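# Set the block over the blue disc, clear of the table

## Task

Place the block so it rests above the blue disc painted on the table, its centre over the disc. When finished, neither the block nor any of the three sticks may be in contact with the table, and every post must still stand in its original spot. Any number of the arms may be used.

## Robot and tools

Setup: three i2rt Big YAM arms (arm1, arm2, arm3), each ending in a right hand with three fingers (index, middle, ring) and a thumb. Every hinge has its own motor. Feet in the scene frame: arm1 at (+0.617, -0.008, +0.758), facing roughly -x. arm2 at (-0.301, +0.539, +0.752). arm3 at (-0.310, -0.530, +0.799). Each foot faces along its own +x. The table tops under the arms are at z=+0.720. Reach is about 1.06 m from the joint1 axis.

Frame: one scene frame in metres, origin on the floor, +z up. Poses are printed as [x, y, z, qw, qx, qy, qz]. The hand point's axes: +z runs along the straight fingers toward the tips; +x runs across the palm away from the thumb; +y points out of the palm face, which sits at y=-0.063. A wrist camera on a mast on the palm side looks toward the index knuckle. The mast can strike objects. The printed hand position can be off, more so at long reach.

move: one action for any of arm1, arm2, arm3, plus "cameras". Each arm has its own object, holding:
- "joints": absolute goals by name.
  - joint1_rad to joint6_rad are in radians. Ranges: j1 ±2.879 (base yaw, counter-clockwise positive). j2 0 to 3.141 (shoulder). j3 0 to 3.019 (elbow). j4 -1.692 to 1.57 (hand pitch, fingers up positive). j5 ±1.57 (sideways, arm's right positive). j6 ±2.094 (roll).
  - Finger keys (hand_index_mcp ... hand_thumb_ipl) are unitless, -1 to +1, scaled linearly between each hinge's two stops. Toward -1 curls a finger toward the palm. Finger _mcp is straight near +0.75. The thumb_cmc key toward -1 swings the thumb in front of the palm.
  - hand_current_limit (-1 to 1) maps to a motor current cap from 0 to 550 mA. It starts at +0.4.
  - hand_speed (-0.96 to 1) sets the set-point rate as (n+1)/2 of 8.5 rad/s. It starts at -0.6.
  - Any key left out keeps its previous goal.
- "target": seven numbers, an absolute hand pose in the scene frame [x, y, z, qw, qx, qy, qz]. The hand travels in a straight line from its current hand_target. With a target, "joints" may only contain hand keys.
- "speed": top speed in m/s, 0.002 to 4.3, default 0.25. Turning is capped at twice that value in rad/s.
- "min_time_s": 0.1 to 8 s, the shortest duration for that arm's joint motions.

All parts of one action start together. The hand paths finish together and stop at 10 s. An action lasts at most 15 s. Paths ignore obstacles and other arms. The hand lags behind its path, may drift off it, and can overshoot speed when the arm is stretched out. A fast stretched arm can swing about 30 degrees past its goal. Calling move with no action returns full states plus all images.

wait: {"seconds": 0 to 10, "cameras"}. It lets time pass with no new commands. zoom_image: {"camera", "region": [x0, y0, x1, y1]} in pixels of that camera's newest image, at most 504 by 504. finished_scene: {"scene": 1}. It ends the scene permanently, so the result must hold without the robots.

Cameras: arm1_cam_wrist, arm2_cam_wrist, arm3_cam_wrist (fisheye, 672x504), cam_high and cam_low (896x504), or "all". An unknown name invalidates the call. Calibration (intrinsics and T_world_to_cam) is provided. Fixed cameras are accurate to about 7.5 mm near the image centre. Wrist camera poses follow the reported joints and carry more error.

Reading results:
- "move" lists the arms that were commanded. "as last shown" / "not commanded" mark arms left idle.
- "pictures" gives the order of the images.
- hand_target is the pose the held joint goals correspond to.
- off_target: the arm is resting short of its goal and may still be pushing.
- time_out: a stop. Joints keep a goal, possibly a nearer one, shown on "on_its_own".
- "joint command not followed" or "pose unreachable": a safety check is holding goals back. not_followed means the hand target was dropped.
- hand_state has one word per motor: moving, goal, blocked (pressing), overload.
- <motor>_current_ma is in mA; positive pushes toward -1.
- Joint velocities are in rad/s; "within noise" means at rest.
- Joint torques are in N m and are biased. Values 3 and 4 wrap at ±28.
- MOTOR HOT and OVER-TEMPERATURE FAULT warn of heating. After a heat stop, resend any key marked limit_stop_at_motor_heat.

If one call is refused, or a stop hits during it, the later move, wait and finished_scene calls in that same reply are skipped. An invalid call does not skip them.

Hazards:
- Two robots pressing hard together ends the scene; hard hits can also.
- Never close a hand on another robot's fingers.
- The safety check may react too late, and it lets hands and wrist cameras collide.
- Arms do not stop on contact; they keep pushing.
- Don't drop anything (even a few millimetres), release moving parts, slam, or push hard.
- Don't knock objects out of the work area or let them fall far.
- Loose items can get brief random nudges.
- A finger motor drawing 495 mA or more for 5 s shuts off for 10 s. Use only modest grip overshoot.
- A stretched or straining arm heats up, including while you are thinking.

Each tool is called after ">>>" as name(argument=value, ...), one argument or row to a line, values as JSON.

## Session

>>> move(
  cameras=["all"],
)

Scene clock: 0.00 s.
Joint torques (N m): no reading
Heat: arm1: hottest joint3_rad 32 °C; arm2: hottest joint2_rad 30 °C; arm3: hottest joint1_rad 30 °C.
Joint velocities: within noise
arm1.joint_positions: joint1_rad=+0.250 joint2_rad=+0.637 joint3_rad=+1.333 joint4_rad=-1.330 joint5_rad=-0.023 joint6_rad=+1.049 hand_index_mcp=+0.753 hand_index_abd=+0.000 hand_index_pip=+0.577 hand_index_dip=+0.696 hand_middle_mcp=+0.753 hand_middle_abd=+0.000 hand_middle_pip=+0.577 hand_middle_dip=+0.696 hand_ring_mcp=+0.753 hand_ring_abd=+0.000 hand_ring_pip=+0.577 hand_ring_dip=+0.696 hand_thumb_cmc=+0.714 hand_thumb_axl=+0.677 hand_thumb_mcp=+0.226 hand_thumb_ipl=+0.168 hand_current_limit=+0.400 hand_speed=-0.600
arm1.joint_status: not commanded
arm1.hand_state: overload,goal,goal,goal,goal,goal,goal,goal,goal,goal,goal,goal,goal,goal,goal,goal
arm1.index_mcp_current_ma: -4
arm1.index_abd_current_ma: -2
arm1.index_pip_current_ma: -2
arm1.index_dip_current_ma: -5
arm1.middle_mcp_current_ma: -6
arm1.middle_abd_current_ma: 7
arm1.middle_pip_current_ma: 4
arm1.middle_dip_current_ma: -4
arm1.ring_mcp_current_ma: 1
arm1.ring_abd_current_ma: -10
arm1.ring_pip_current_ma: -1
arm1.ring_dip_current_ma: 8
arm1.thumb_cmc_current_ma: 3
arm1.thumb_axl_current_ma: 0
arm1.thumb_mcp_current_ma: -9
arm1.thumb_ipl_current_ma: 0
arm1.hand_goal_index_mcp: 0.754
arm1.hand_goal_index_abd: 0.000
arm1.hand_goal_index_pip: 0.576
arm1.hand_goal_index_dip: 0.696
arm1.hand_goal_middle_mcp: 0.754
arm1.hand_goal_middle_abd: 0.000
arm1.hand_goal_middle_pip: 0.576
arm1.hand_goal_middle_dip: 0.696
arm1.hand_goal_ring_mcp: 0.754
arm1.hand_goal_ring_abd: 0.000
arm1.hand_goal_ring_pip: 0.576
arm1.hand_goal_ring_dip: 0.696
arm1.hand_goal_thumb_cmc: 0.714
arm1.hand_goal_thumb_axl: 0.678
arm1.hand_goal_thumb_mcp: 0.226
arm1.hand_goal_thumb_ipl: 0.168
arm1.hand: x=+0.3373 y=-0.0022 z=+1.2823 quat_wxyz=(+0.447, +0.350, -0.822, -0.046) (m; scene frame)
arm1.hand_target: x=+0.3390 y=-0.0017 z=+1.2935 quat_wxyz=(+0.458, +0.348, -0.817, -0.047) (m; scene frame)
arm1.hand_status: not commanded
arm2.joint_positions: joint1_rad=+0.017 joint2_rad=+0.620 joint3_rad=+1.375 joint4_rad=-1.399 joint5_rad=-0.024 joint6_rad=+1.132 hand_index_mcp=+0.753 hand_index_abd=+0.000 hand_index_pip=+0.577 hand_index_dip=+0.696 hand_middle_mcp=+0.753 hand_middle_abd=+0.000 hand_middle_pip=+0.577 hand_middle_dip=+0.696 hand_ring_mcp=+0.753 hand_ring_abd=+0.000 hand_ring_pip=+0.577 hand_ring_dip=+0.696 hand_thumb_cmc=+0.714 hand_thumb_axl=+0.677 hand_thumb_mcp=+0.226 hand_thumb_ipl=+0.168 hand_current_limit=+0.400 hand_speed=-0.600
arm2.joint_status: not commanded
arm2.hand_state: goal,goal,goal,goal,goal,goal,goal,goal,goal,goal,goal,goal,goal,goal,goal,goal
arm2.index_mcp_current_ma: 1
arm2.index_abd_current_ma: 8
arm2.index_pip_current_ma: -3
arm2.index_dip_current_ma: -7
arm2.middle_mcp_current_ma: 10
arm2.middle_abd_current_ma: 1
arm2.middle_pip_current_ma: -10
arm2.middle_dip_current_ma: -8
arm2.ring_mcp_current_ma: 1
arm2.ring_abd_current_ma: 7
arm2.ring_pip_current_ma: 5
arm2.ring_dip_current_ma: 4
arm2.thumb_cmc_current_ma: 3
arm2.thumb_axl_current_ma: 5
arm2.thumb_mcp_current_ma: -8
arm2.thumb_ipl_current_ma: -8
arm2.hand_goal_index_mcp: 0.754
arm2.hand_goal_index_abd: 0.000
arm2.hand_goal_index_pip: 0.576
arm2.hand_goal_index_dip: 0.696
arm2.hand_goal_middle_mcp: 0.754
arm2.hand_goal_middle_abd: 0.000
arm2.hand_goal_middle_pip: 0.576
arm2.hand_goal_middle_dip: 0.696
arm2.hand_goal_ring_mcp: 0.754
arm2.hand_goal_ring_abd: 0.000
arm2.hand_goal_ring_pip: 0.576
arm2.hand_goal_ring_dip: 0.696
arm2.hand_goal_thumb_cmc: 0.714
arm2.hand_goal_thumb_axl: 0.678
arm2.hand_goal_thumb_mcp: 0.226
arm2.hand_goal_thumb_ipl: 0.168
arm2.hand: x=-0.2507 y=+0.2936 z=+1.2834 quat_wxyz=(+0.296, +0.855, -0.258, +0.338) (m; scene frame)
arm2.hand_target: x=-0.2517 y=+0.2954 z=+1.2910 quat_wxyz=(+0.302, +0.851, -0.257, +0.344) (m; scene frame)
arm2.hand_status: not commanded
arm3.joint_positions: joint1_rad=+0.464 joint2_rad=+0.645 joint3_rad=+1.388 joint4_rad=-1.257 joint5_rad=-0.049 joint6_rad=+1.093 hand_index_mcp=+0.753 hand_index_abd=+0.000 hand_index_pip=+0.577 hand_index_dip=+0.696 hand_middle_mcp=+0.753 hand_middle_abd=+0.000 hand_middle_pip=+0.577 hand_middle_dip=+0.696 hand_ring_mcp=+0.753 hand_ring_abd=+0.000 hand_ring_pip=+0.577 hand_ring_dip=+0.696 hand_thumb_cmc=+0.714 hand_thumb_axl=+0.677 hand_thumb_mcp=+0.226 hand_thumb_ipl=+0.168 hand_current_limit=+0.400 hand_speed=-0.600
arm3.joint_status: not commanded
arm3.hand_state: goal,goal,goal,goal,goal,goal,goal,goal,goal,goal,goal,goal,goal,goal,goal,goal
arm3.index_mcp_current_ma: 7
arm3.index_abd_current_ma: 2
arm3.index_pip_current_ma: 3
arm3.index_dip_current_ma: 10
arm3.middle_mcp_current_ma: -8
arm3.middle_abd_current_ma: 7
arm3.middle_pip_current_ma: -3
arm3.middle_dip_current_ma: 17
arm3.ring_mcp_current_ma: -6
arm3.ring_abd_current_ma: -3
arm3.ring_pip_current_ma: -1
arm3.ring_dip_current_ma: -3
arm3.thumb_cmc_current_ma: 15
arm3.thumb_axl_current_ma: 12
arm3.thumb_mcp_current_ma: 14
arm3.thumb_ipl_current_ma: 12
arm3.hand_goal_index_mcp: 0.754
arm3.hand_goal_index_abd: 0.000
arm3.hand_goal_index_pip: 0.576
arm3.hand_goal_index_dip: 0.696
arm3.hand_goal_middle_mcp: 0.754
arm3.hand_goal_middle_abd: 0.000
arm3.hand_goal_middle_pip: 0.576
arm3.hand_goal_middle_dip: 0.696
arm3.hand_goal_ring_mcp: 0.754
arm3.hand_goal_ring_abd: 0.000
arm3.hand_goal_ring_pip: 0.576
arm3.hand_goal_ring_dip: 0.696
arm3.hand_goal_thumb_cmc: 0.714
arm3.hand_goal_thumb_axl: 0.678
arm3.hand_goal_thumb_mcp: 0.226
arm3.hand_goal_thumb_ipl: 0.168
arm3.hand: x=-0.2137 y=-0.2639 z=+1.3619 quat_wxyz=(-0.267, +0.463, +0.730, +0.427) (m; scene frame)
arm3.hand_target: x=-0.2139 y=-0.2667 z=+1.3741 quat_wxyz=(-0.272, +0.459, +0.724, +0.437) (m; scene frame)
arm3.hand_status: not commanded
pictures: arm1_cam_wrist, arm2_cam_wrist, arm3_cam_wrist, cam_high, cam_low

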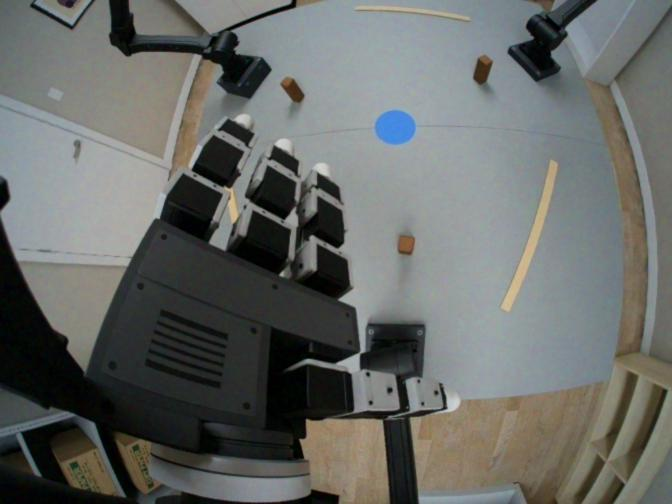

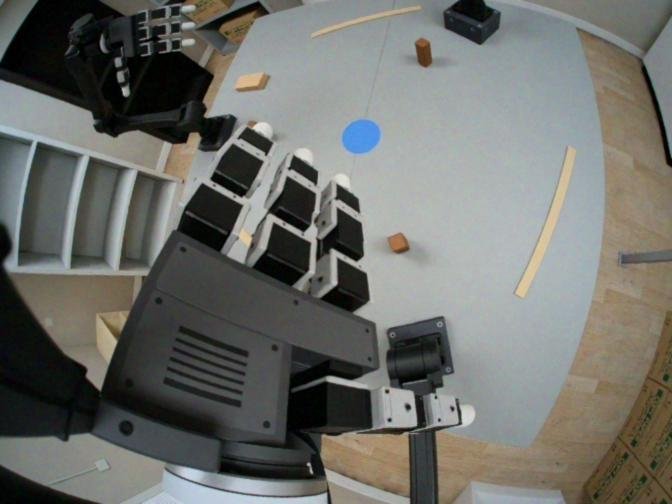

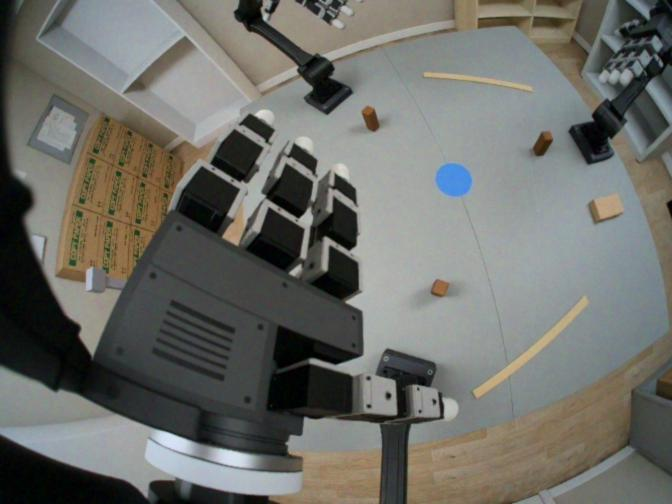

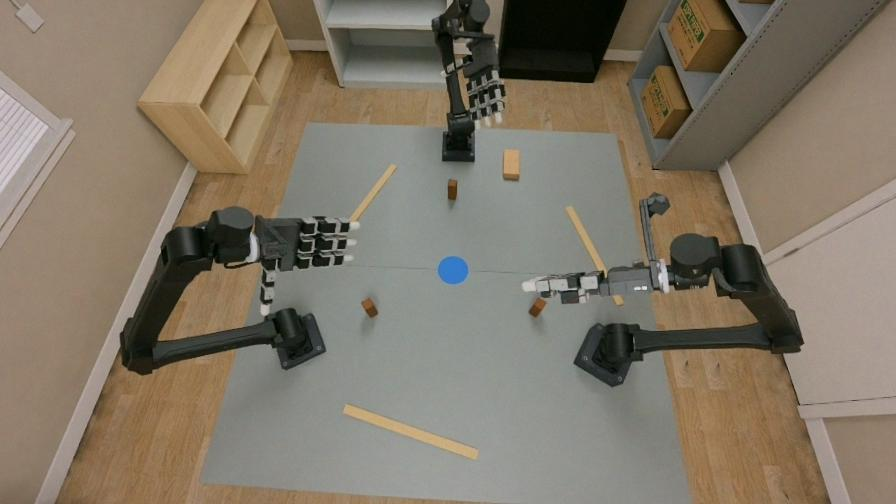

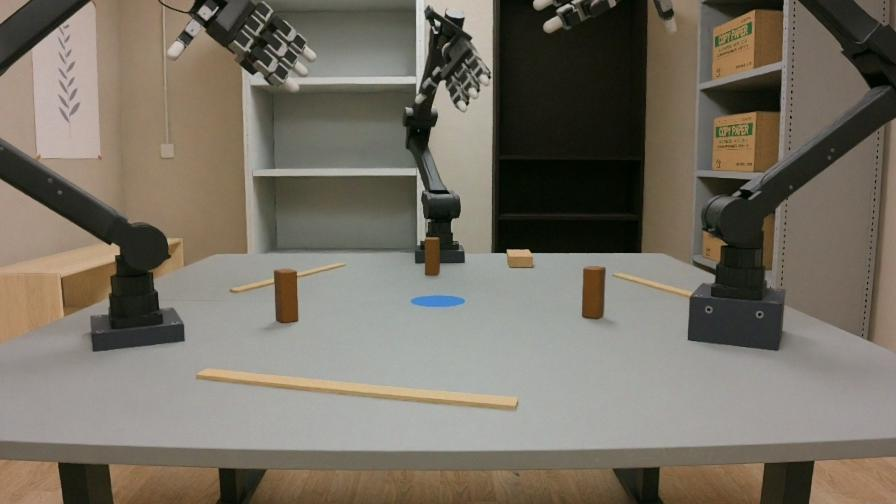

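>>> zoom_image(
  camera="cam_high",
  region=[320, 130, 660, 330],
)

>>> zoom_image(
  camera="cam_high",
  region=[320, 280, 660, 480],
)

>>> zoom_image(
  camera="cam_low",
  region=[180, 220, 640, 430],
)

Scaled by 1.482 from the camera's image (finer frame: 1280x720).

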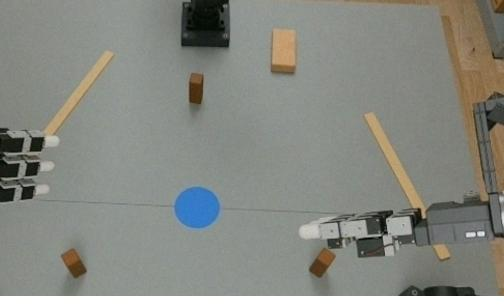

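Scaled by 1.482 from the camera's image (finer frame: 1280x720).

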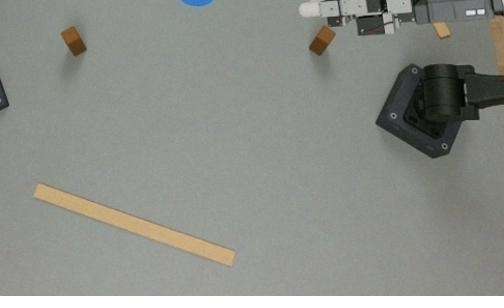

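Scaled by 1.096 from the camera's image (finer frame: 1280x720).

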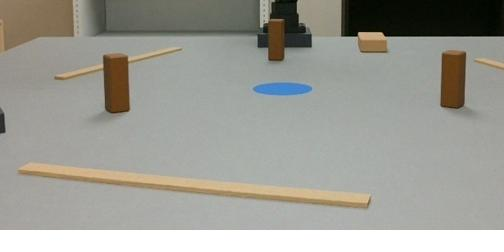

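>>> zoom_image(
  camera="cam_high",
  region=[350, 285, 390, 325],
)

>>> zoom_image(
  camera="cam_high",
  region=[515, 280, 565, 330],
)

>>> zoom_image(
  camera="cam_high",
  region=[430, 170, 470, 210],
)

>>> zoom_image(
  camera="cam_high",
  region=[490, 140, 530, 190],
)

>>> zoom_image(
  camera="cam_low",
  region=[260, 255, 320, 335],
)

>>> zoom_image(
  camera="cam_low",
  region=[560, 255, 620, 335],
)

>>> zoom_image(
  camera="cam_low",
  region=[400, 225, 550, 325],
)

Scaled by 12.600 from the camera's image (finer frame: 1280x720).

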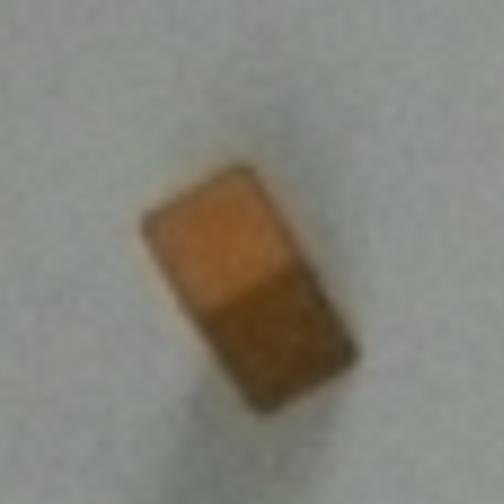

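Scaled by 10.080 from the camera's image (finer frame: 1280x720).

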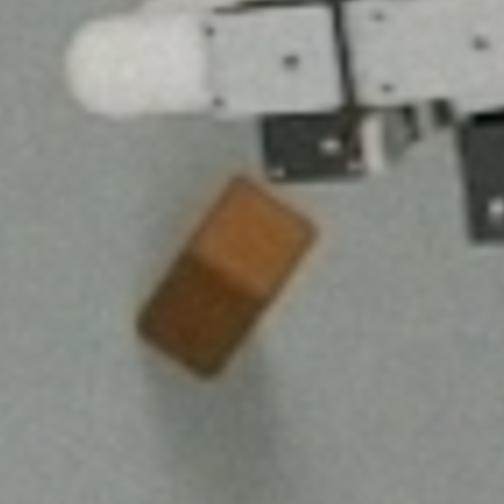

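Scaled by 12.600 from the camera's image (finer frame: 1280x720).

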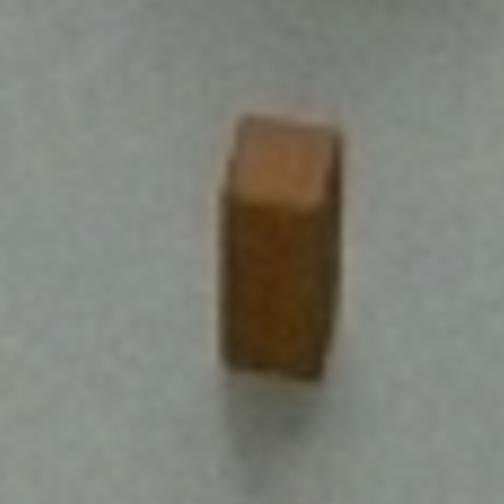

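Scaled by 10.080 from the camera's image (finer frame: 1280x720).

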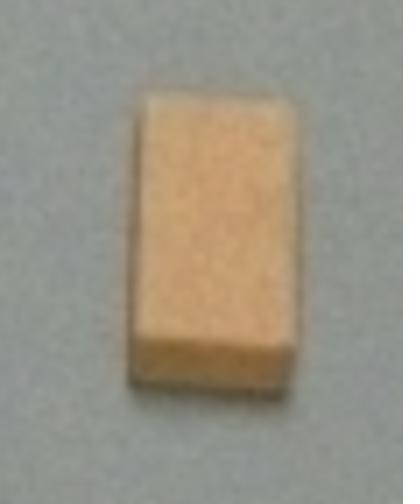

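Scaled by 6.300 from the camera's image (finer frame: 1280x720).

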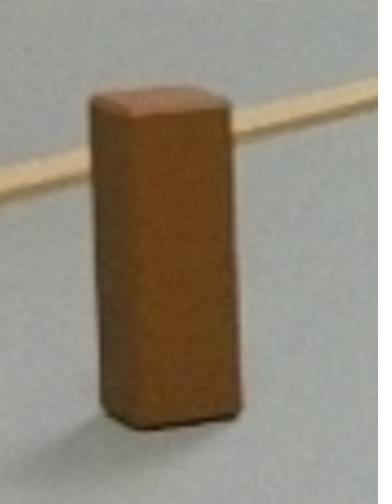

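Scaled by 6.300 from the camera's image (finer frame: 1280x720).

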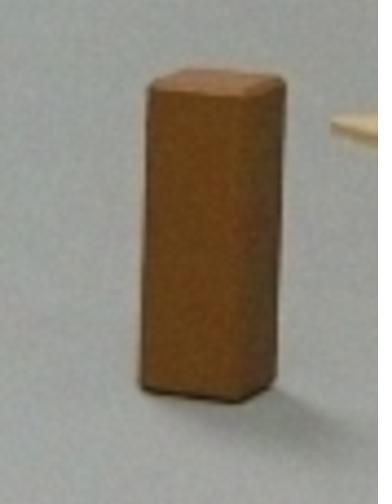

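Scaled by 3.360 from the camera's image (finer frame: 1280x720).

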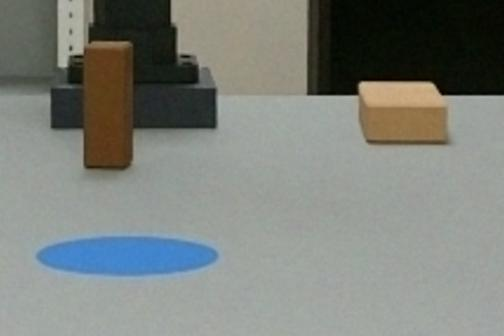

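>>> zoom_image(
  camera="cam_low",
  region=[480, 385, 530, 415],
)

>>> zoom_image(
  camera="cam_low",
  region=[185, 360, 265, 400],
)

>>> zoom_image(
  camera="cam_high",
  region=[340, 155, 420, 235],
)

>>> zoom_image(
  camera="cam_high",
  region=[555, 195, 655, 315],
)

>>> zoom_image(
  camera="arm3_cam_wrist",
  region=[350, 50, 672, 420],
)

Scaled by 10.080 from the camera's image (finer frame: 1280x720).

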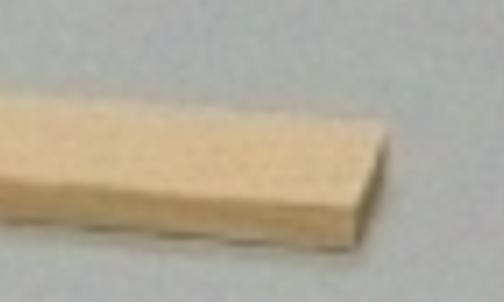

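Scaled by 6.300 from the camera's image (finer frame: 1280x720).

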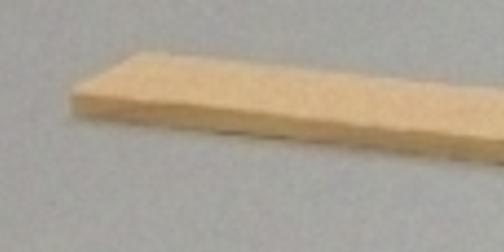

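Scaled by 6.300 from the camera's image (finer frame: 1280x720).

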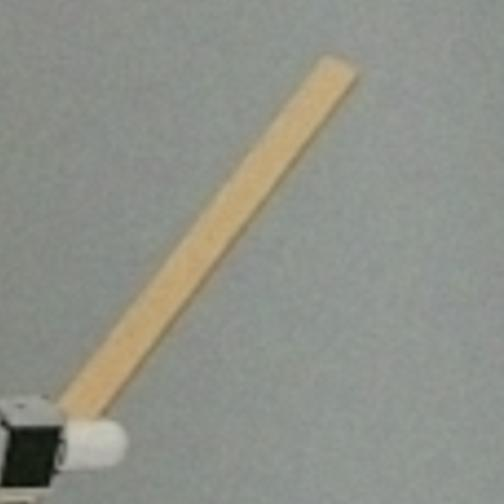

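Scaled by 4.200 from the camera's image (finer frame: 1280x720).

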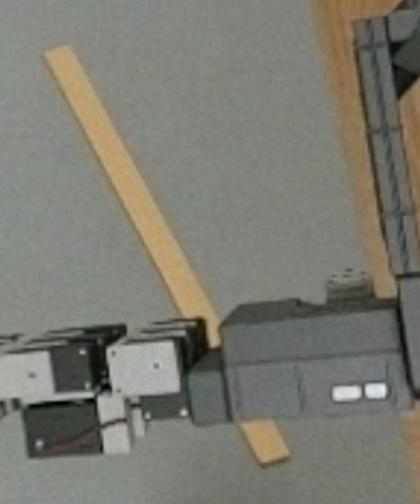

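Scaled by 1.362 from the camera's image (finer frame: 960x720).

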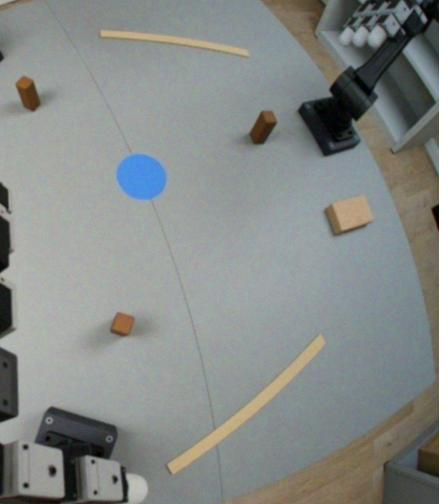

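>>> move(
  arm3={"joints": {"hand_index_abd": 0.15, "hand_middle_abd": -0.15, "hand_ring_mcp": -0.5, "hand_ring_pip": -0.3, "hand_ring_dip": 0.3, "hand_thumb_cmc": -0.571, "hand_thumb_mcp": -0.78}},
  arm2={"joints": {"hand_index_abd": 0.15, "hand_middle_abd": -0.15, "hand_ring_mcp": -0.5, "hand_ring_pip": -0.3, "hand_ring_dip": 0.3, "hand_thumb_cmc": -0.571, "hand_thumb_mcp": -0.78}},
  arm1={"joints": {"hand_index_abd": 0.25, "hand_index_pip": -0.5, "hand_index_dip": 0.0, "hand_middle_abd": 0.14, "hand_ring_abd": -0.14, "hand_thumb_cmc": -0.571, "hand_thumb_mcp": -0.78}},
  cameras=["all"],
)

Scene clock: 375.50 s.
Joint torques (N m): arm1=[0.09 1.85 11.08 2.55 0.11 0] | arm2=[-0.32 2.2 9.1 1.85 -0.02 -0.1] | arm3=[-0.32 1.26 11.82 2.63 0.07 -0.2]
Heat: arm1: hottest joint3_rad 53 °C; arm2: hottest joint3_rad 37 °C; arm3: hottest joint3_rad 40 °C.
move: arm1 off_target; arm2 done; arm3 done
Joint velocities: within noise
arm1.joint_positions: joint1_rad=+0.250 joint2_rad=+0.637 joint3_rad=+1.333 joint4_rad=-1.330 joint5_rad=-0.023 joint6_rad=+1.049 hand_index_mcp=+0.903 hand_index_abd=+0.256 hand_index_pip=-0.482 hand_index_dip=+0.007 hand_middle_mcp=+0.755 hand_middle_abd=+0.145 hand_middle_pip=+0.577 hand_middle_dip=+0.696 hand_ring_mcp=+0.755 hand_ring_abd=-0.087 hand_ring_pip=+0.577 hand_ring_dip=+0.696 hand_thumb_cmc=-0.545 hand_thumb_axl=+0.679 hand_thumb_mcp=-0.784 hand_thumb_ipl=+0.168 hand_current_limit=+0.400 hand_speed=-0.600
arm1.joint_status: hand_ring_abd off_target (ended at -0.087, target -0.140); hand_thumb_cmc off_target (ended at -0.545, target -0.571); the others done
arm1.hand_state: overload,goal,goal,goal,goal,goal,goal,goal,goal,blocked,goal,goal,blocked,goal,goal,goal
arm1.index_mcp_current_ma: -4
arm1.index_abd_current_ma: 8
arm1.index_pip_current_ma: 20
arm1.index_dip_current_ma: 7
arm1.middle_mcp_current_ma: -1
arm1.middle_abd_current_ma: 16
arm1.middle_pip_current_ma: 0
arm1.middle_dip_current_ma: -5
arm1.ring_mcp_current_ma: 4
arm1.ring_abd_current_ma: 23
arm1.ring_pip_current_ma: -6
arm1.ring_dip_current_ma: 8
arm1.thumb_cmc_current_ma: 36
arm1.thumb_axl_current_ma: 2
arm1.thumb_mcp_current_ma: -9
arm1.thumb_ipl_current_ma: 3
arm1.hand_goal_index_mcp: 0.754
arm1.hand_goal_index_abd: 0.250
arm1.hand_goal_index_pip: -0.500
arm1.hand_goal_index_dip: 0.000
arm1.hand_goal_middle_mcp: 0.754
arm1.hand_goal_middle_abd: 0.140
arm1.hand_goal_middle_pip: 0.576
arm1.hand_goal_middle_dip: 0.696
arm1.hand_goal_ring_mcp: 0.754
arm1.hand_goal_ring_abd: -0.140
arm1.hand_goal_ring_pip: 0.576
arm1.hand_goal_ring_dip: 0.696
arm1.hand_goal_thumb_cmc: -0.570
arm1.hand_goal_thumb_axl: 0.678
arm1.hand_goal_thumb_mcp: -0.780
arm1.hand_goal_thumb_ipl: 0.168
arm1.hand: x=+0.3373 y=-0.0022 z=+1.2823 quat_wxyz=(+0.447, +0.350, -0.822, -0.046)
arm1.hand_target: x=+0.3390 y=-0.0017 z=+1.2935 quat_wxyz=(+0.458, +0.348, -0.817, -0.047)
arm1.hand_status: not commanded
arm2.joint_positions: joint1_rad=+0.017 joint2_rad=+0.620 joint3_rad=+1.375 joint4_rad=-1.399 joint5_rad=-0.024 joint6_rad=+1.132 hand_index_mcp=+0.754 hand_index_abd=+0.156 hand_index_pip=+0.577 hand_index_dip=+0.696 hand_middle_mcp=+0.753 hand_middle_abd=-0.139 hand_middle_pip=+0.577 hand_middle_dip=+0.696 hand_ring_mcp=-0.490 hand_ring_abd=+0.000 hand_ring_pip=-0.303 hand_ring_dip=+0.299 hand_thumb_cmc=-0.564 hand_thumb_axl=+0.679 hand_thumb_mcp=-0.783 hand_thumb_ipl=+0.168 hand_current_limit=+0.400 hand_speed=-0.600
arm2.joint_status: all done
arm2.hand_state: goal,goal,goal,goal,goal,goal,goal,goal,goal,goal,goal,goal,goal,goal,goal,goal
arm2.index_mcp_current_ma: 1
arm2.index_abd_current_ma: 9
arm2.index_pip_current_ma: -5
arm2.index_dip_current_ma: 0
arm2.middle_mcp_current_ma: 5
arm2.middle_abd_current_ma: 15
arm2.middle_pip_current_ma: -10
arm2.middle_dip_current_ma: -5
arm2.ring_mcp_current_ma: 20
arm2.ring_abd_current_ma: 8
arm2.ring_pip_current_ma: 4
arm2.ring_dip_current_ma: 1
arm2.thumb_cmc_current_ma: 10
arm2.thumb_axl_current_ma: 4
arm2.thumb_mcp_current_ma: -7
arm2.thumb_ipl_current_ma: -8
arm2.hand_goal_index_mcp: 0.754
arm2.hand_goal_index_abd: 0.150
arm2.hand_goal_index_pip: 0.576
arm2.hand_goal_index_dip: 0.696
arm2.hand_goal_middle_mcp: 0.754
arm2.hand_goal_middle_abd: -0.150
arm2.hand_goal_middle_pip: 0.576
arm2.hand_goal_middle_dip: 0.696
arm2.hand_goal_ring_mcp: -0.500
arm2.hand_goal_ring_abd: 0.000
arm2.hand_goal_ring_pip: -0.300
arm2.hand_goal_ring_dip: 0.300
arm2.hand_goal_thumb_cmc: -0.570
arm2.hand_goal_thumb_axl: 0.678
arm2.hand_goal_thumb_mcp: -0.780
arm2.hand_goal_thumb_ipl: 0.168
arm2.hand: x=-0.2507 y=+0.2936 z=+1.2834 quat_wxyz=(+0.296, +0.855, -0.258, +0.338)
arm2.hand_target: x=-0.2517 y=+0.2954 z=+1.2910 quat_wxyz=(+0.302, +0.851, -0.257, +0.344)
arm2.hand_status: not commanded
arm3.joint_positions: joint1_rad=+0.464 joint2_rad=+0.645 joint3_rad=+1.388 joint4_rad=-1.257 joint5_rad=-0.049 joint6_rad=+1.093 hand_index_mcp=+0.756 hand_index_abd=+0.158 hand_index_pip=+0.577 hand_index_dip=+0.696 hand_middle_mcp=+0.755 hand_middle_abd=-0.132 hand_middle_pip=+0.577 hand_middle_dip=+0.696 hand_ring_mcp=-0.488 hand_ring_abd=+0.001 hand_ring_pip=-0.302 hand_ring_dip=+0.298 hand_thumb_cmc=-0.558 hand_thumb_axl=+0.680 hand_thumb_mcp=-0.784 hand_thumb_ipl=+0.168 hand_current_limit=+0.400 hand_speed=-0.600
arm3.joint_status: all done
arm3.hand_state: goal,goal,goal,goal,goal,goal,goal,goal,goal,goal,goal,goal,goal,goal,goal,goal
arm3.index_mcp_current_ma: 15
arm3.index_abd_current_ma: 1
arm3.index_pip_current_ma: 4
arm3.index_dip_current_ma: -9
arm3.middle_mcp_current_ma: 1
arm3.middle_abd_current_ma: 0
arm3.middle_pip_current_ma: -5
arm3.middle_dip_current_ma: 10
arm3.ring_mcp_current_ma: 11
arm3.ring_abd_current_ma: -1
arm3.ring_pip_current_ma: 17
arm3.ring_dip_current_ma: -3
arm3.thumb_cmc_current_ma: 21
arm3.thumb_axl_current_ma: 13
arm3.thumb_mcp_current_ma: 1
arm3.thumb_ipl_current_ma: 4
arm3.hand_goal_index_mcp: 0.754
arm3.hand_goal_index_abd: 0.150
arm3.hand_goal_index_pip: 0.576
arm3.hand_goal_index_dip: 0.696
arm3.hand_goal_middle_mcp: 0.754
arm3.hand_goal_middle_abd: -0.150
arm3.hand_goal_middle_pip: 0.576
arm3.hand_goal_middle_dip: 0.696
arm3.hand_goal_ring_mcp: -0.500
arm3.hand_goal_ring_abd: 0.000
arm3.hand_goal_ring_pip: -0.300
arm3.hand_goal_ring_dip: 0.300
arm3.hand_goal_thumb_cmc: -0.570
arm3.hand_goal_thumb_axl: 0.678
arm3.hand_goal_thumb_mcp: -0.780
arm3.hand_goal_thumb_ipl: 0.168
arm3.hand: x=-0.2137 y=-0.2639 z=+1.3619 quat_wxyz=(-0.267, +0.463, +0.730, +0.427)
arm3.hand_target: x=-0.2139 y=-0.2667 z=+1.3741 quat_wxyz=(-0.272, +0.459, +0.724, +0.437)
arm3.hand_status: not commanded
pictures: arm1_cam_wrist, arm2_cam_wrist, arm3_cam_wrist, cam_high, cam_low

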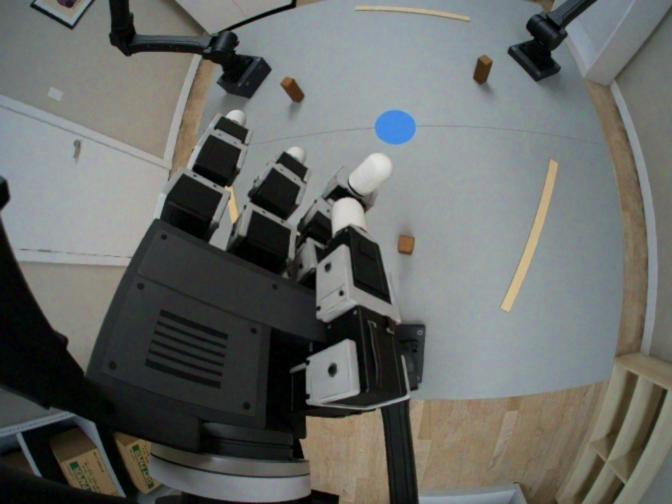

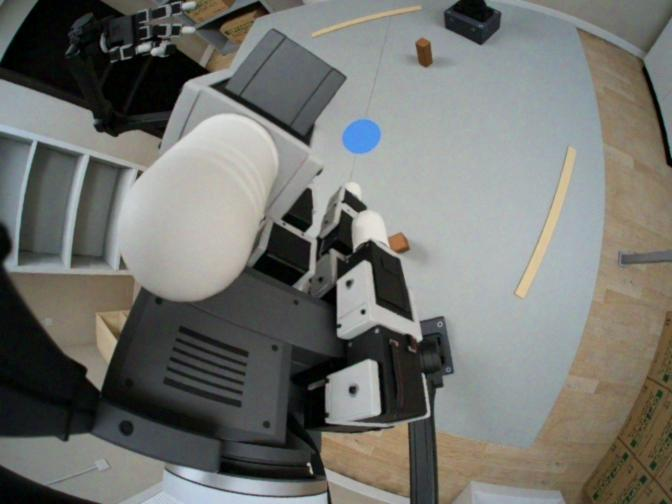

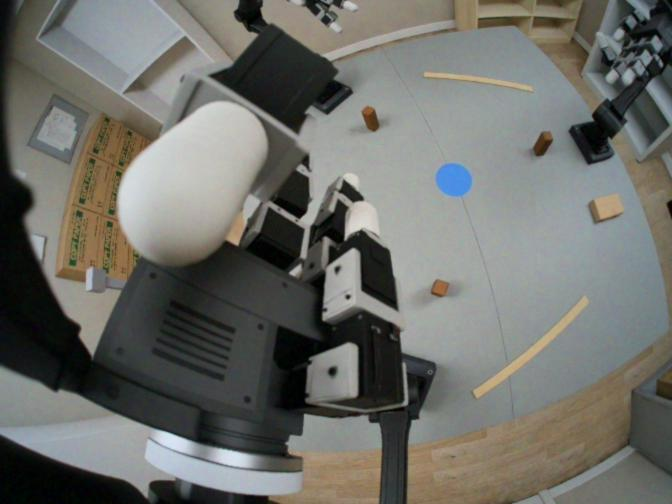

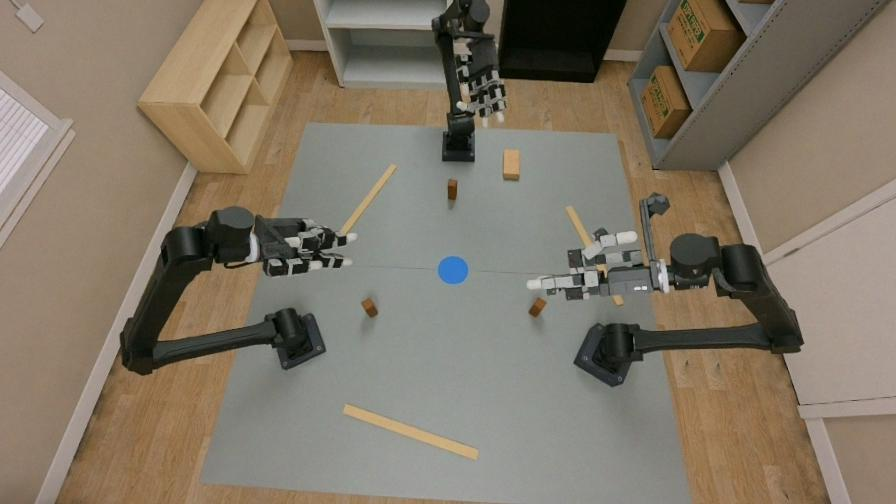

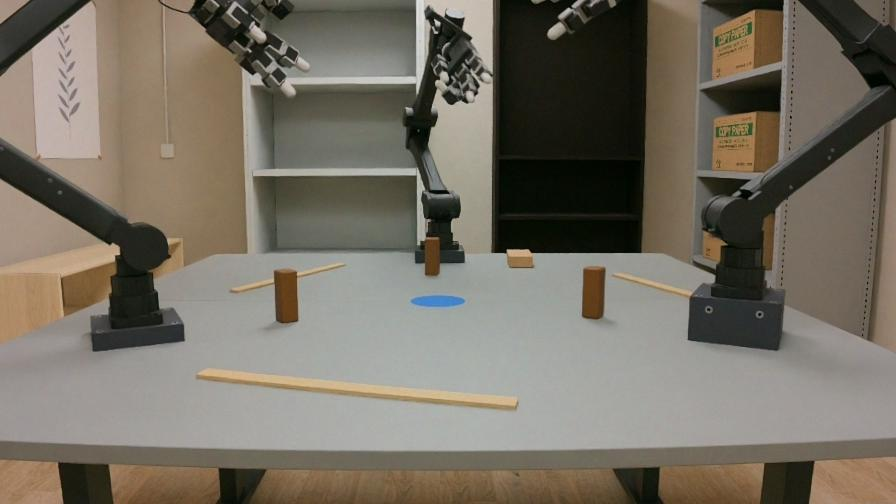

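>>> move(
  arm3={"target": [0.2172, -0.5756, 1.02, 0, 0.5786, 0.8156, 0], "speed": 0.25, "joints": {"hand_ring_mcp": 0.754, "hand_ring_pip": 0.576, "hand_ring_dip": 0.696, "hand_ring_abd": -0.16, "hand_middle_abd": 0.15, "hand_index_abd": 0.25, "hand_index_pip": -0.5, "hand_index_dip": 0.0}},
  arm2={"joints": {"hand_ring_mcp": 0.754, "hand_ring_pip": 0.576, "hand_ring_dip": 0.696, "hand_ring_abd": -0.16, "hand_middle_abd": 0.15, "hand_index_abd": 0.25, "hand_index_pip": -0.5, "hand_index_dip": 0.0}},
  cameras=["arm3_cam_wrist", "cam_high", "cam_low"],
)

Scene clock: 399.33 s.
Joint torques (N m): arm1=[0.15 1.9 11.08 2.54 0.11 0.01] | arm2=[-0.26 2.2 9.11 1.88 -0.06 -0.05] | arm3=[-0.85 -10.17 14.22 0.77 0.13 -0.12]
Heat: arm1: hottest joint3_rad 54 °C; arm2: hottest joint3_rad 37 °C; arm3: hottest joint3_rad 40 °C.
move: arm2 done; arm3 off_target
Joint velocities: within noise
arm1: as last shown
arm1.joint_positions: joint1_rad=+0.250 joint2_rad=+0.637 joint3_rad=+1.333 joint4_rad=-1.330 joint5_rad=-0.023 joint6_rad=+1.049 hand_index_mcp=+0.912 hand_index_abd=+0.256 hand_index_pip=-0.482 hand_index_dip=+0.007 hand_middle_mcp=+0.755 hand_middle_abd=+0.145 hand_middle_pip=+0.577 hand_middle_dip=+0.696 hand_ring_mcp=+0.755 hand_ring_abd=-0.087 hand_ring_pip=+0.577 hand_ring_dip=+0.696 hand_thumb_cmc=-0.545 hand_thumb_axl=+0.679 hand_thumb_mcp=-0.784 hand_thumb_ipl=+0.168 hand_current_limit=+0.400 hand_speed=-0.600
arm1.index_mcp_current_ma: -2
arm1.index_abd_current_ma: 7
arm1.index_pip_current_ma: 14
arm1.index_dip_current_ma: -7
arm1.middle_mcp_current_ma: -6
arm1.middle_abd_current_ma: 11
arm1.middle_pip_current_ma: 6
arm1.middle_dip_current_ma: -1
arm1.ring_mcp_current_ma: 1
arm1.ring_abd_current_ma: 28
arm1.ring_pip_current_ma: -4
arm1.ring_dip_current_ma: 16
arm1.thumb_cmc_current_ma: 34
arm1.thumb_axl_current_ma: 1
arm1.thumb_mcp_current_ma: -10
arm1.thumb_ipl_current_ma: 2
arm2.joint_positions: joint1_rad=+0.017 joint2_rad=+0.620 joint3_rad=+1.375 joint4_rad=-1.399 joint5_rad=-0.024 joint6_rad=+1.132 hand_index_mcp=+0.755 hand_index_abd=+0.255 hand_index_pip=-0.496 hand_index_dip=+0.000 hand_middle_mcp=+0.753 hand_middle_abd=+0.157 hand_middle_pip=+0.577 hand_middle_dip=+0.696 hand_ring_mcp=+0.760 hand_ring_abd=-0.152 hand_ring_pip=+0.579 hand_ring_dip=+0.697 hand_thumb_cmc=-0.564 hand_thumb_axl=+0.679 hand_thumb_mcp=-0.783 hand_thumb_ipl=+0.168 hand_current_limit=+0.400 hand_speed=-0.600
arm2.joint_status: all done
arm2.hand_state: goal,goal,goal,goal,goal,goal,goal,goal,goal,goal,goal,goal,goal,goal,goal,goal
arm2.index_mcp_current_ma: 4
arm2.index_abd_current_ma: 12
arm2.index_pip_current_ma: -1
arm2.index_dip_current_ma: -3
arm2.middle_mcp_current_ma: 10
arm2.middle_abd_current_ma: 8
arm2.middle_pip_current_ma: -11
arm2.middle_dip_current_ma: -5
arm2.ring_mcp_current_ma: 7
arm2.ring_abd_current_ma: 16
arm2.ring_pip_current_ma: 10
arm2.ring_dip_current_ma: 5
arm2.thumb_cmc_current_ma: 10
arm2.thumb_axl_current_ma: 4
arm2.thumb_mcp_current_ma: -9
arm2.thumb_ipl_current_ma: -6
arm2.hand_goal_index_mcp: 0.754
arm2.hand_goal_index_abd: 0.250
arm2.hand_goal_index_pip: -0.500
arm2.hand_goal_index_dip: 0.000
arm2.hand_goal_middle_mcp: 0.754
arm2.hand_goal_middle_abd: 0.150
arm2.hand_goal_middle_pip: 0.576
arm2.hand_goal_middle_dip: 0.696
arm2.hand_goal_ring_mcp: 0.754
arm2.hand_goal_ring_abd: -0.160
arm2.hand_goal_ring_pip: 0.576
arm2.hand_goal_ring_dip: 0.696
arm2.hand_goal_thumb_cmc: -0.570
arm2.hand_goal_thumb_axl: 0.678
arm2.hand_goal_thumb_mcp: -0.780
arm2.hand_goal_thumb_ipl: 0.168
arm2.hand: x=-0.2507 y=+0.2936 z=+1.2834 quat_wxyz=(+0.296, +0.855, -0.258, +0.338)
arm2.hand_target: x=-0.2517 y=+0.2954 z=+1.2910 quat_wxyz=(+0.302, +0.851, -0.257, +0.344)
arm2.hand_status: not commanded
arm3.joint_positions: joint1_rad=-1.155 joint2_rad=+1.501 joint3_rad=+1.335 joint4_rad=-1.460 joint5_rad=-0.007 joint6_rad=-0.447 hand_index_mcp=+0.759 hand_index_abd=+0.247 hand_index_pip=-0.494 hand_index_dip=+0.002 hand_middle_mcp=+0.753 hand_middle_abd=+0.148 hand_middle_pip=+0.573 hand_middle_dip=+0.696 hand_ring_mcp=+0.753 hand_ring_abd=-0.147 hand_ring_pip=+0.574 hand_ring_dip=+0.696 hand_thumb_cmc=-0.563 hand_thumb_axl=+0.680 hand_thumb_mcp=-0.781 hand_thumb_ipl=+0.172 hand_current_limit=+0.400 hand_speed=-0.600
arm3.joint_status: all done
arm3.hand_state: goal,goal,goal,goal,goal,goal,goal,goal,goal,goal,goal,goal,goal,goal,goal,goal
arm3.index_mcp_current_ma: 22
arm3.index_abd_current_ma: -6
arm3.index_pip_current_ma: 1
arm3.index_dip_current_ma: 9
arm3.middle_mcp_current_ma: -1
arm3.middle_abd_current_ma: 3
arm3.middle_pip_current_ma: -11
arm3.middle_dip_current_ma: 18
arm3.ring_mcp_current_ma: -15
arm3.ring_abd_current_ma: 18
arm3.ring_pip_current_ma: 11
arm3.ring_dip_current_ma: -2
arm3.thumb_cmc_current_ma: 7
arm3.thumb_axl_current_ma: 14
arm3.thumb_mcp_current_ma: 4
arm3.thumb_ipl_current_ma: 2
arm3.hand_goal_index_mcp: 0.754
arm3.hand_goal_index_abd: 0.250
arm3.hand_goal_index_pip: -0.500
arm3.hand_goal_index_dip: 0.000
arm3.hand_goal_middle_mcp: 0.754
arm3.hand_goal_middle_abd: 0.150
arm3.hand_goal_middle_pip: 0.576
arm3.hand_goal_middle_dip: 0.696
arm3.hand_goal_ring_mcp: 0.754
arm3.hand_goal_ring_abd: -0.160
arm3.hand_goal_ring_pip: 0.576
arm3.hand_goal_ring_dip: 0.696
arm3.hand_goal_thumb_cmc: -0.570
arm3.hand_goal_thumb_axl: 0.678
arm3.hand_goal_thumb_mcp: -0.780
arm3.hand_goal_thumb_ipl: 0.168
arm3.hand: x=+0.2014 y=-0.5703 z=+0.9961 quat_wxyz=(-0.026, +0.579, +0.815, -0.013)
arm3.hand_target: x=+0.2160 y=-0.5754 z=+1.0201 quat_wxyz=(+0.000, +0.579, +0.816, +0.000)
arm3.hand_status: off_target (0.029 m and 3.3 deg from the pose sent, 0.632 m and 60.7 deg at the start; a joint's target at an end of its range on 34 of 99 steps)
arm3_cam_wrist: T_world_to_cam=[[0.85273, -0.51476, -0.08869, -0.34152], [-0.28272, -0.59762, 0.75028, -1.07732], [-0.43922, -0.61471, -0.65514, 0.51206]] pos_world=[0.21155, -0.50485, 1.11347]

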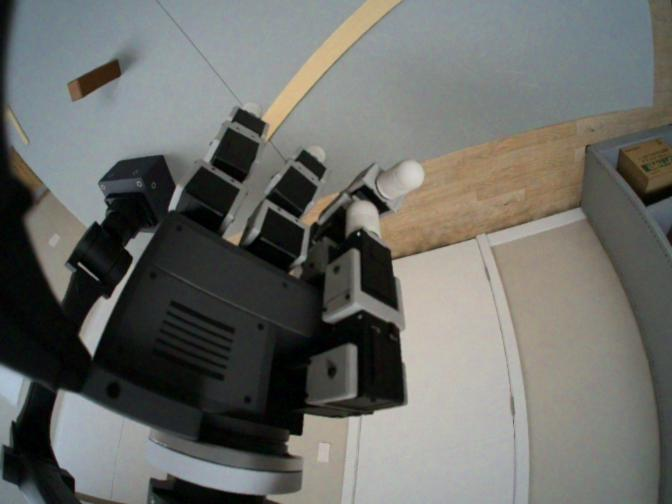

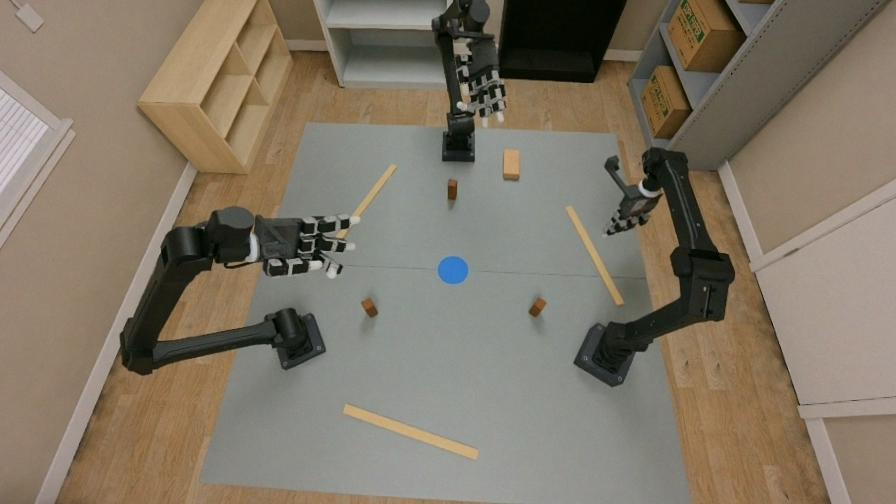

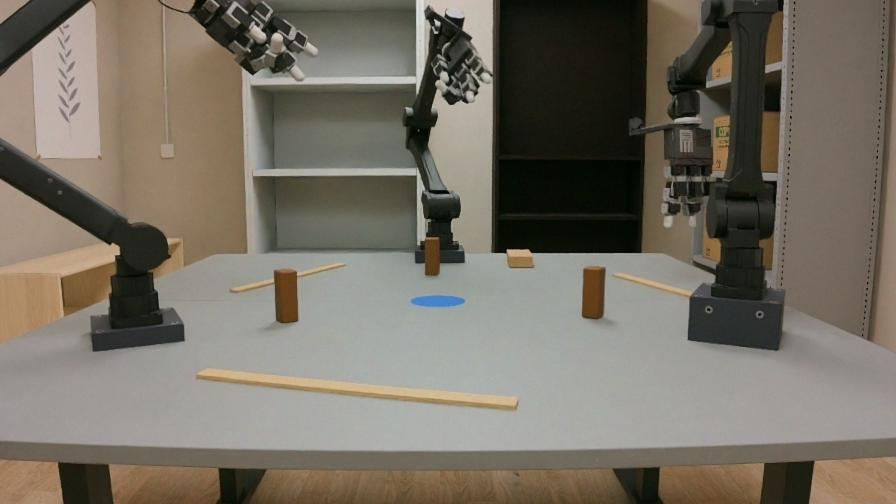

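>>> move(
  arm3={"target": [0.2318, -0.581, 0.905, 0.026, 0.579, 0.815, 0.013], "speed": 0.15},
  cameras=["arm3_cam_wrist", "cam_high", "cam_low"],
)

>>> zoom_image(
  camera="arm3_cam_wrist",
  region=[200, 50, 420, 220],
)

>>> zoom_image(
  camera="cam_high",
  region=[540, 180, 680, 320],
)

>>> zoom_image(
  camera="cam_low",
  region=[600, 180, 740, 320],
)

Scene clock: 423.97 s.
Joint torques (N m): arm1=[0.15 1.85 11.08 2.54 0.11 0.01] | arm2=[-0.38 2.2 9.1 1.88 -0.07 -0.05] | arm3=[-1.2 -10.29 9.94 1.2 0.12 -0.13]
Heat: arm1: hottest joint3_rad 54 °C; arm2: hottest joint3_rad 38 °C; arm3: hottest joint3_rad 40 °C.
move: arm3 done
Joint velocities: within noise
arm1, arm2: as last shown
arm1.index_mcp_current_ma: 1
arm1.index_abd_current_ma: 6
arm1.index_pip_current_ma: 17
arm1.index_dip_current_ma: 4
arm1.middle_mcp_current_ma: -8
arm1.middle_abd_current_ma: 16
arm1.middle_pip_current_ma: 0
arm1.middle_dip_current_ma: -4
arm1.ring_mcp_current_ma: -2
arm1.ring_pip_current_ma: -5
arm1.ring_dip_current_ma: 7
arm1.thumb_cmc_current_ma: 30
arm1.thumb_axl_current_ma: 6
arm1.thumb_mcp_current_ma: -9
arm1.thumb_ipl_current_ma: -7
arm2.index_abd_current_ma: 5
arm2.index_pip_current_ma: 0
arm2.index_dip_current_ma: -9
arm2.middle_mcp_current_ma: 6
arm2.middle_pip_current_ma: -8
arm2.middle_dip_current_ma: -8
arm2.ring_mcp_current_ma: 10
arm2.ring_abd_current_ma: 15
arm2.ring_dip_current_ma: 3
arm2.thumb_cmc_current_ma: 12
arm2.thumb_axl_current_ma: 2
arm2.thumb_mcp_current_ma: -10
arm2.thumb_ipl_current_ma: -10
arm3.joint_positions: joint1_rad=-1.158 joint2_rad=+1.583 joint3_rad=+1.153 joint4_rad=-1.093 joint5_rad=-0.006 joint6_rad=-0.452 hand_index_mcp=+0.759 hand_index_abd=+0.247 hand_index_pip=-0.494 hand_index_dip=+0.002 hand_middle_mcp=+0.753 hand_middle_abd=+0.148 hand_middle_pip=+0.573 hand_middle_dip=+0.696 hand_ring_mcp=+0.753 hand_ring_abd=-0.148 hand_ring_pip=+0.574 hand_ring_dip=+0.696 hand_thumb_cmc=-0.564 hand_thumb_axl=+0.679 hand_thumb_mcp=-0.780 hand_thumb_ipl=+0.172 hand_current_limit=+0.400 hand_speed=-0.600
arm3.joint_status: not commanded
arm3.hand_state: goal,goal,goal,goal,goal,goal,goal,goal,goal,goal,goal,goal,goal,goal,goal,goal
arm3.index_mcp_current_ma: 19
arm3.index_abd_current_ma: -2
arm3.index_pip_current_ma: 15
arm3.index_dip_current_ma: 11
arm3.middle_mcp_current_ma: 1
arm3.middle_abd_current_ma: -2
arm3.middle_pip_current_ma: -11
arm3.middle_dip_current_ma: 10
arm3.ring_mcp_current_ma: -1
arm3.ring_abd_current_ma: 10
arm3.ring_pip_current_ma: 14
arm3.ring_dip_current_ma: 1
arm3.thumb_cmc_current_ma: -1
arm3.thumb_axl_current_ma: 2
arm3.thumb_mcp_current_ma: 1
arm3.thumb_ipl_current_ma: 4
arm3.hand_goal_index_mcp: 0.754
arm3.hand_goal_index_abd: 0.250
arm3.hand_goal_index_pip: -0.500
arm3.hand_goal_index_dip: 0.000
arm3.hand_goal_middle_mcp: 0.754
arm3.hand_goal_middle_abd: 0.150
arm3.hand_goal_middle_pip: 0.576
arm3.hand_goal_middle_dip: 0.696
arm3.hand_goal_ring_mcp: 0.754
arm3.hand_goal_ring_abd: -0.160
arm3.hand_goal_ring_pip: 0.576
arm3.hand_goal_ring_dip: 0.696
arm3.hand_goal_thumb_cmc: -0.570
arm3.hand_goal_thumb_axl: 0.678
arm3.hand_goal_thumb_mcp: -0.780
arm3.hand_goal_thumb_ipl: 0.168
arm3.hand: x=+0.2281 y=-0.5752 z=+0.9041 quat_wxyz=(+0.020, +0.579, +0.815, +0.012)
arm3.hand_target: x=+0.2317 y=-0.5810 z=+0.9051 quat_wxyz=(+0.026, +0.579, +0.815, +0.013)
arm3.hand_status: done (0.007 m and 0.7 deg from the pose sent, 0.097 m and 6.6 deg at the start)
arm3_cam_wrist: T_world_to_cam=[[0.85801, -0.51361, 0.00571, -0.4608], [-0.35724, -0.58873, 0.72511, -0.95878], [-0.36906, -0.62419, -0.68861, 0.46931]] pos_world=[0.22606, -0.50819, 1.02102]

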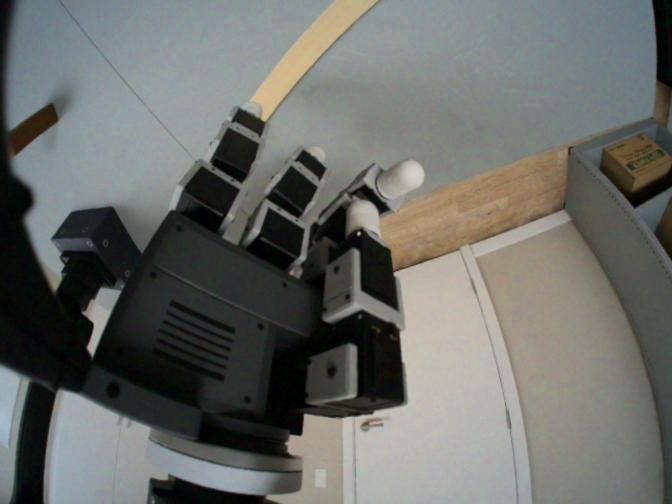

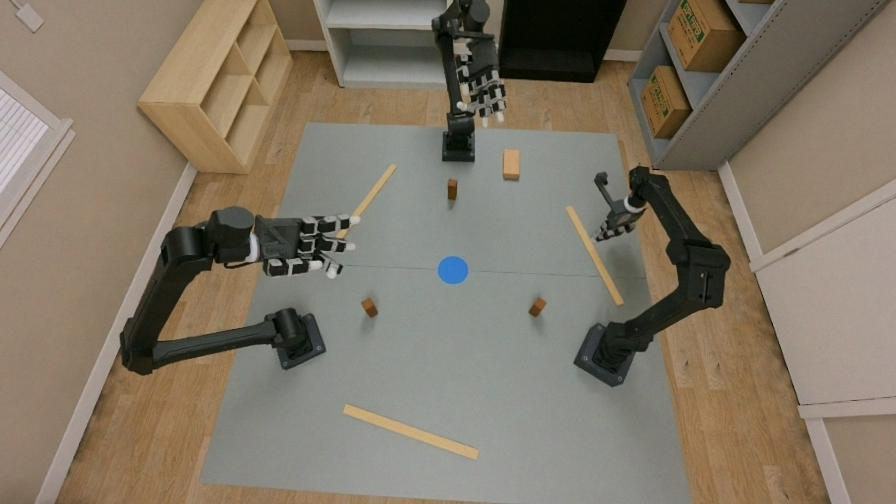

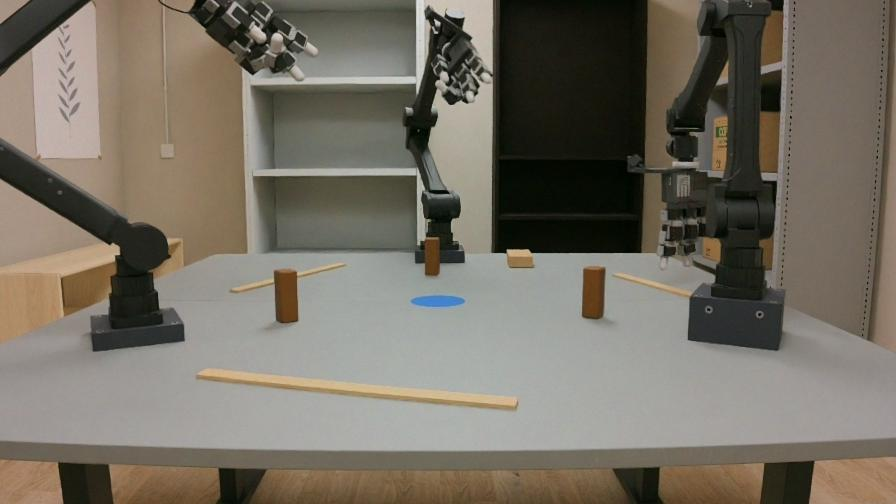

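Scaled by 2.291 from the camera's image (finer frame: 960x720).

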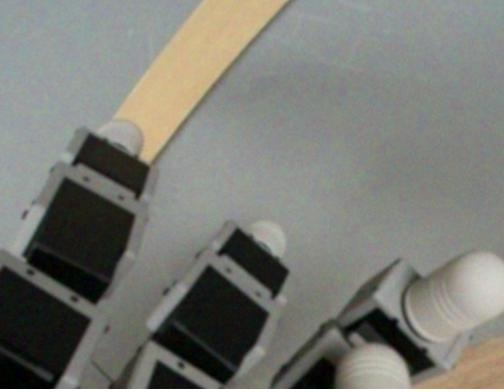

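Scaled by 3.600 from the camera's image (finer frame: 1280x720).

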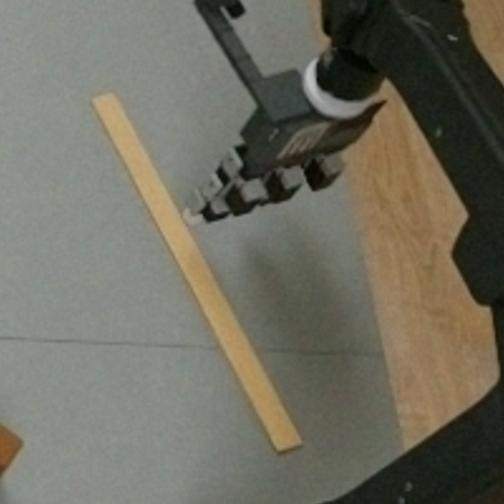

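Scaled by 3.600 from the camera's image (finer frame: 1280x720).

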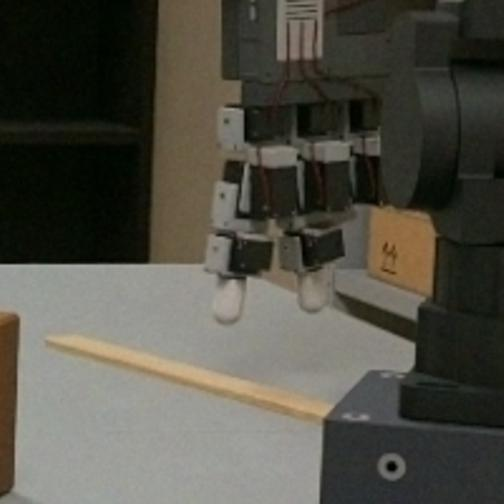

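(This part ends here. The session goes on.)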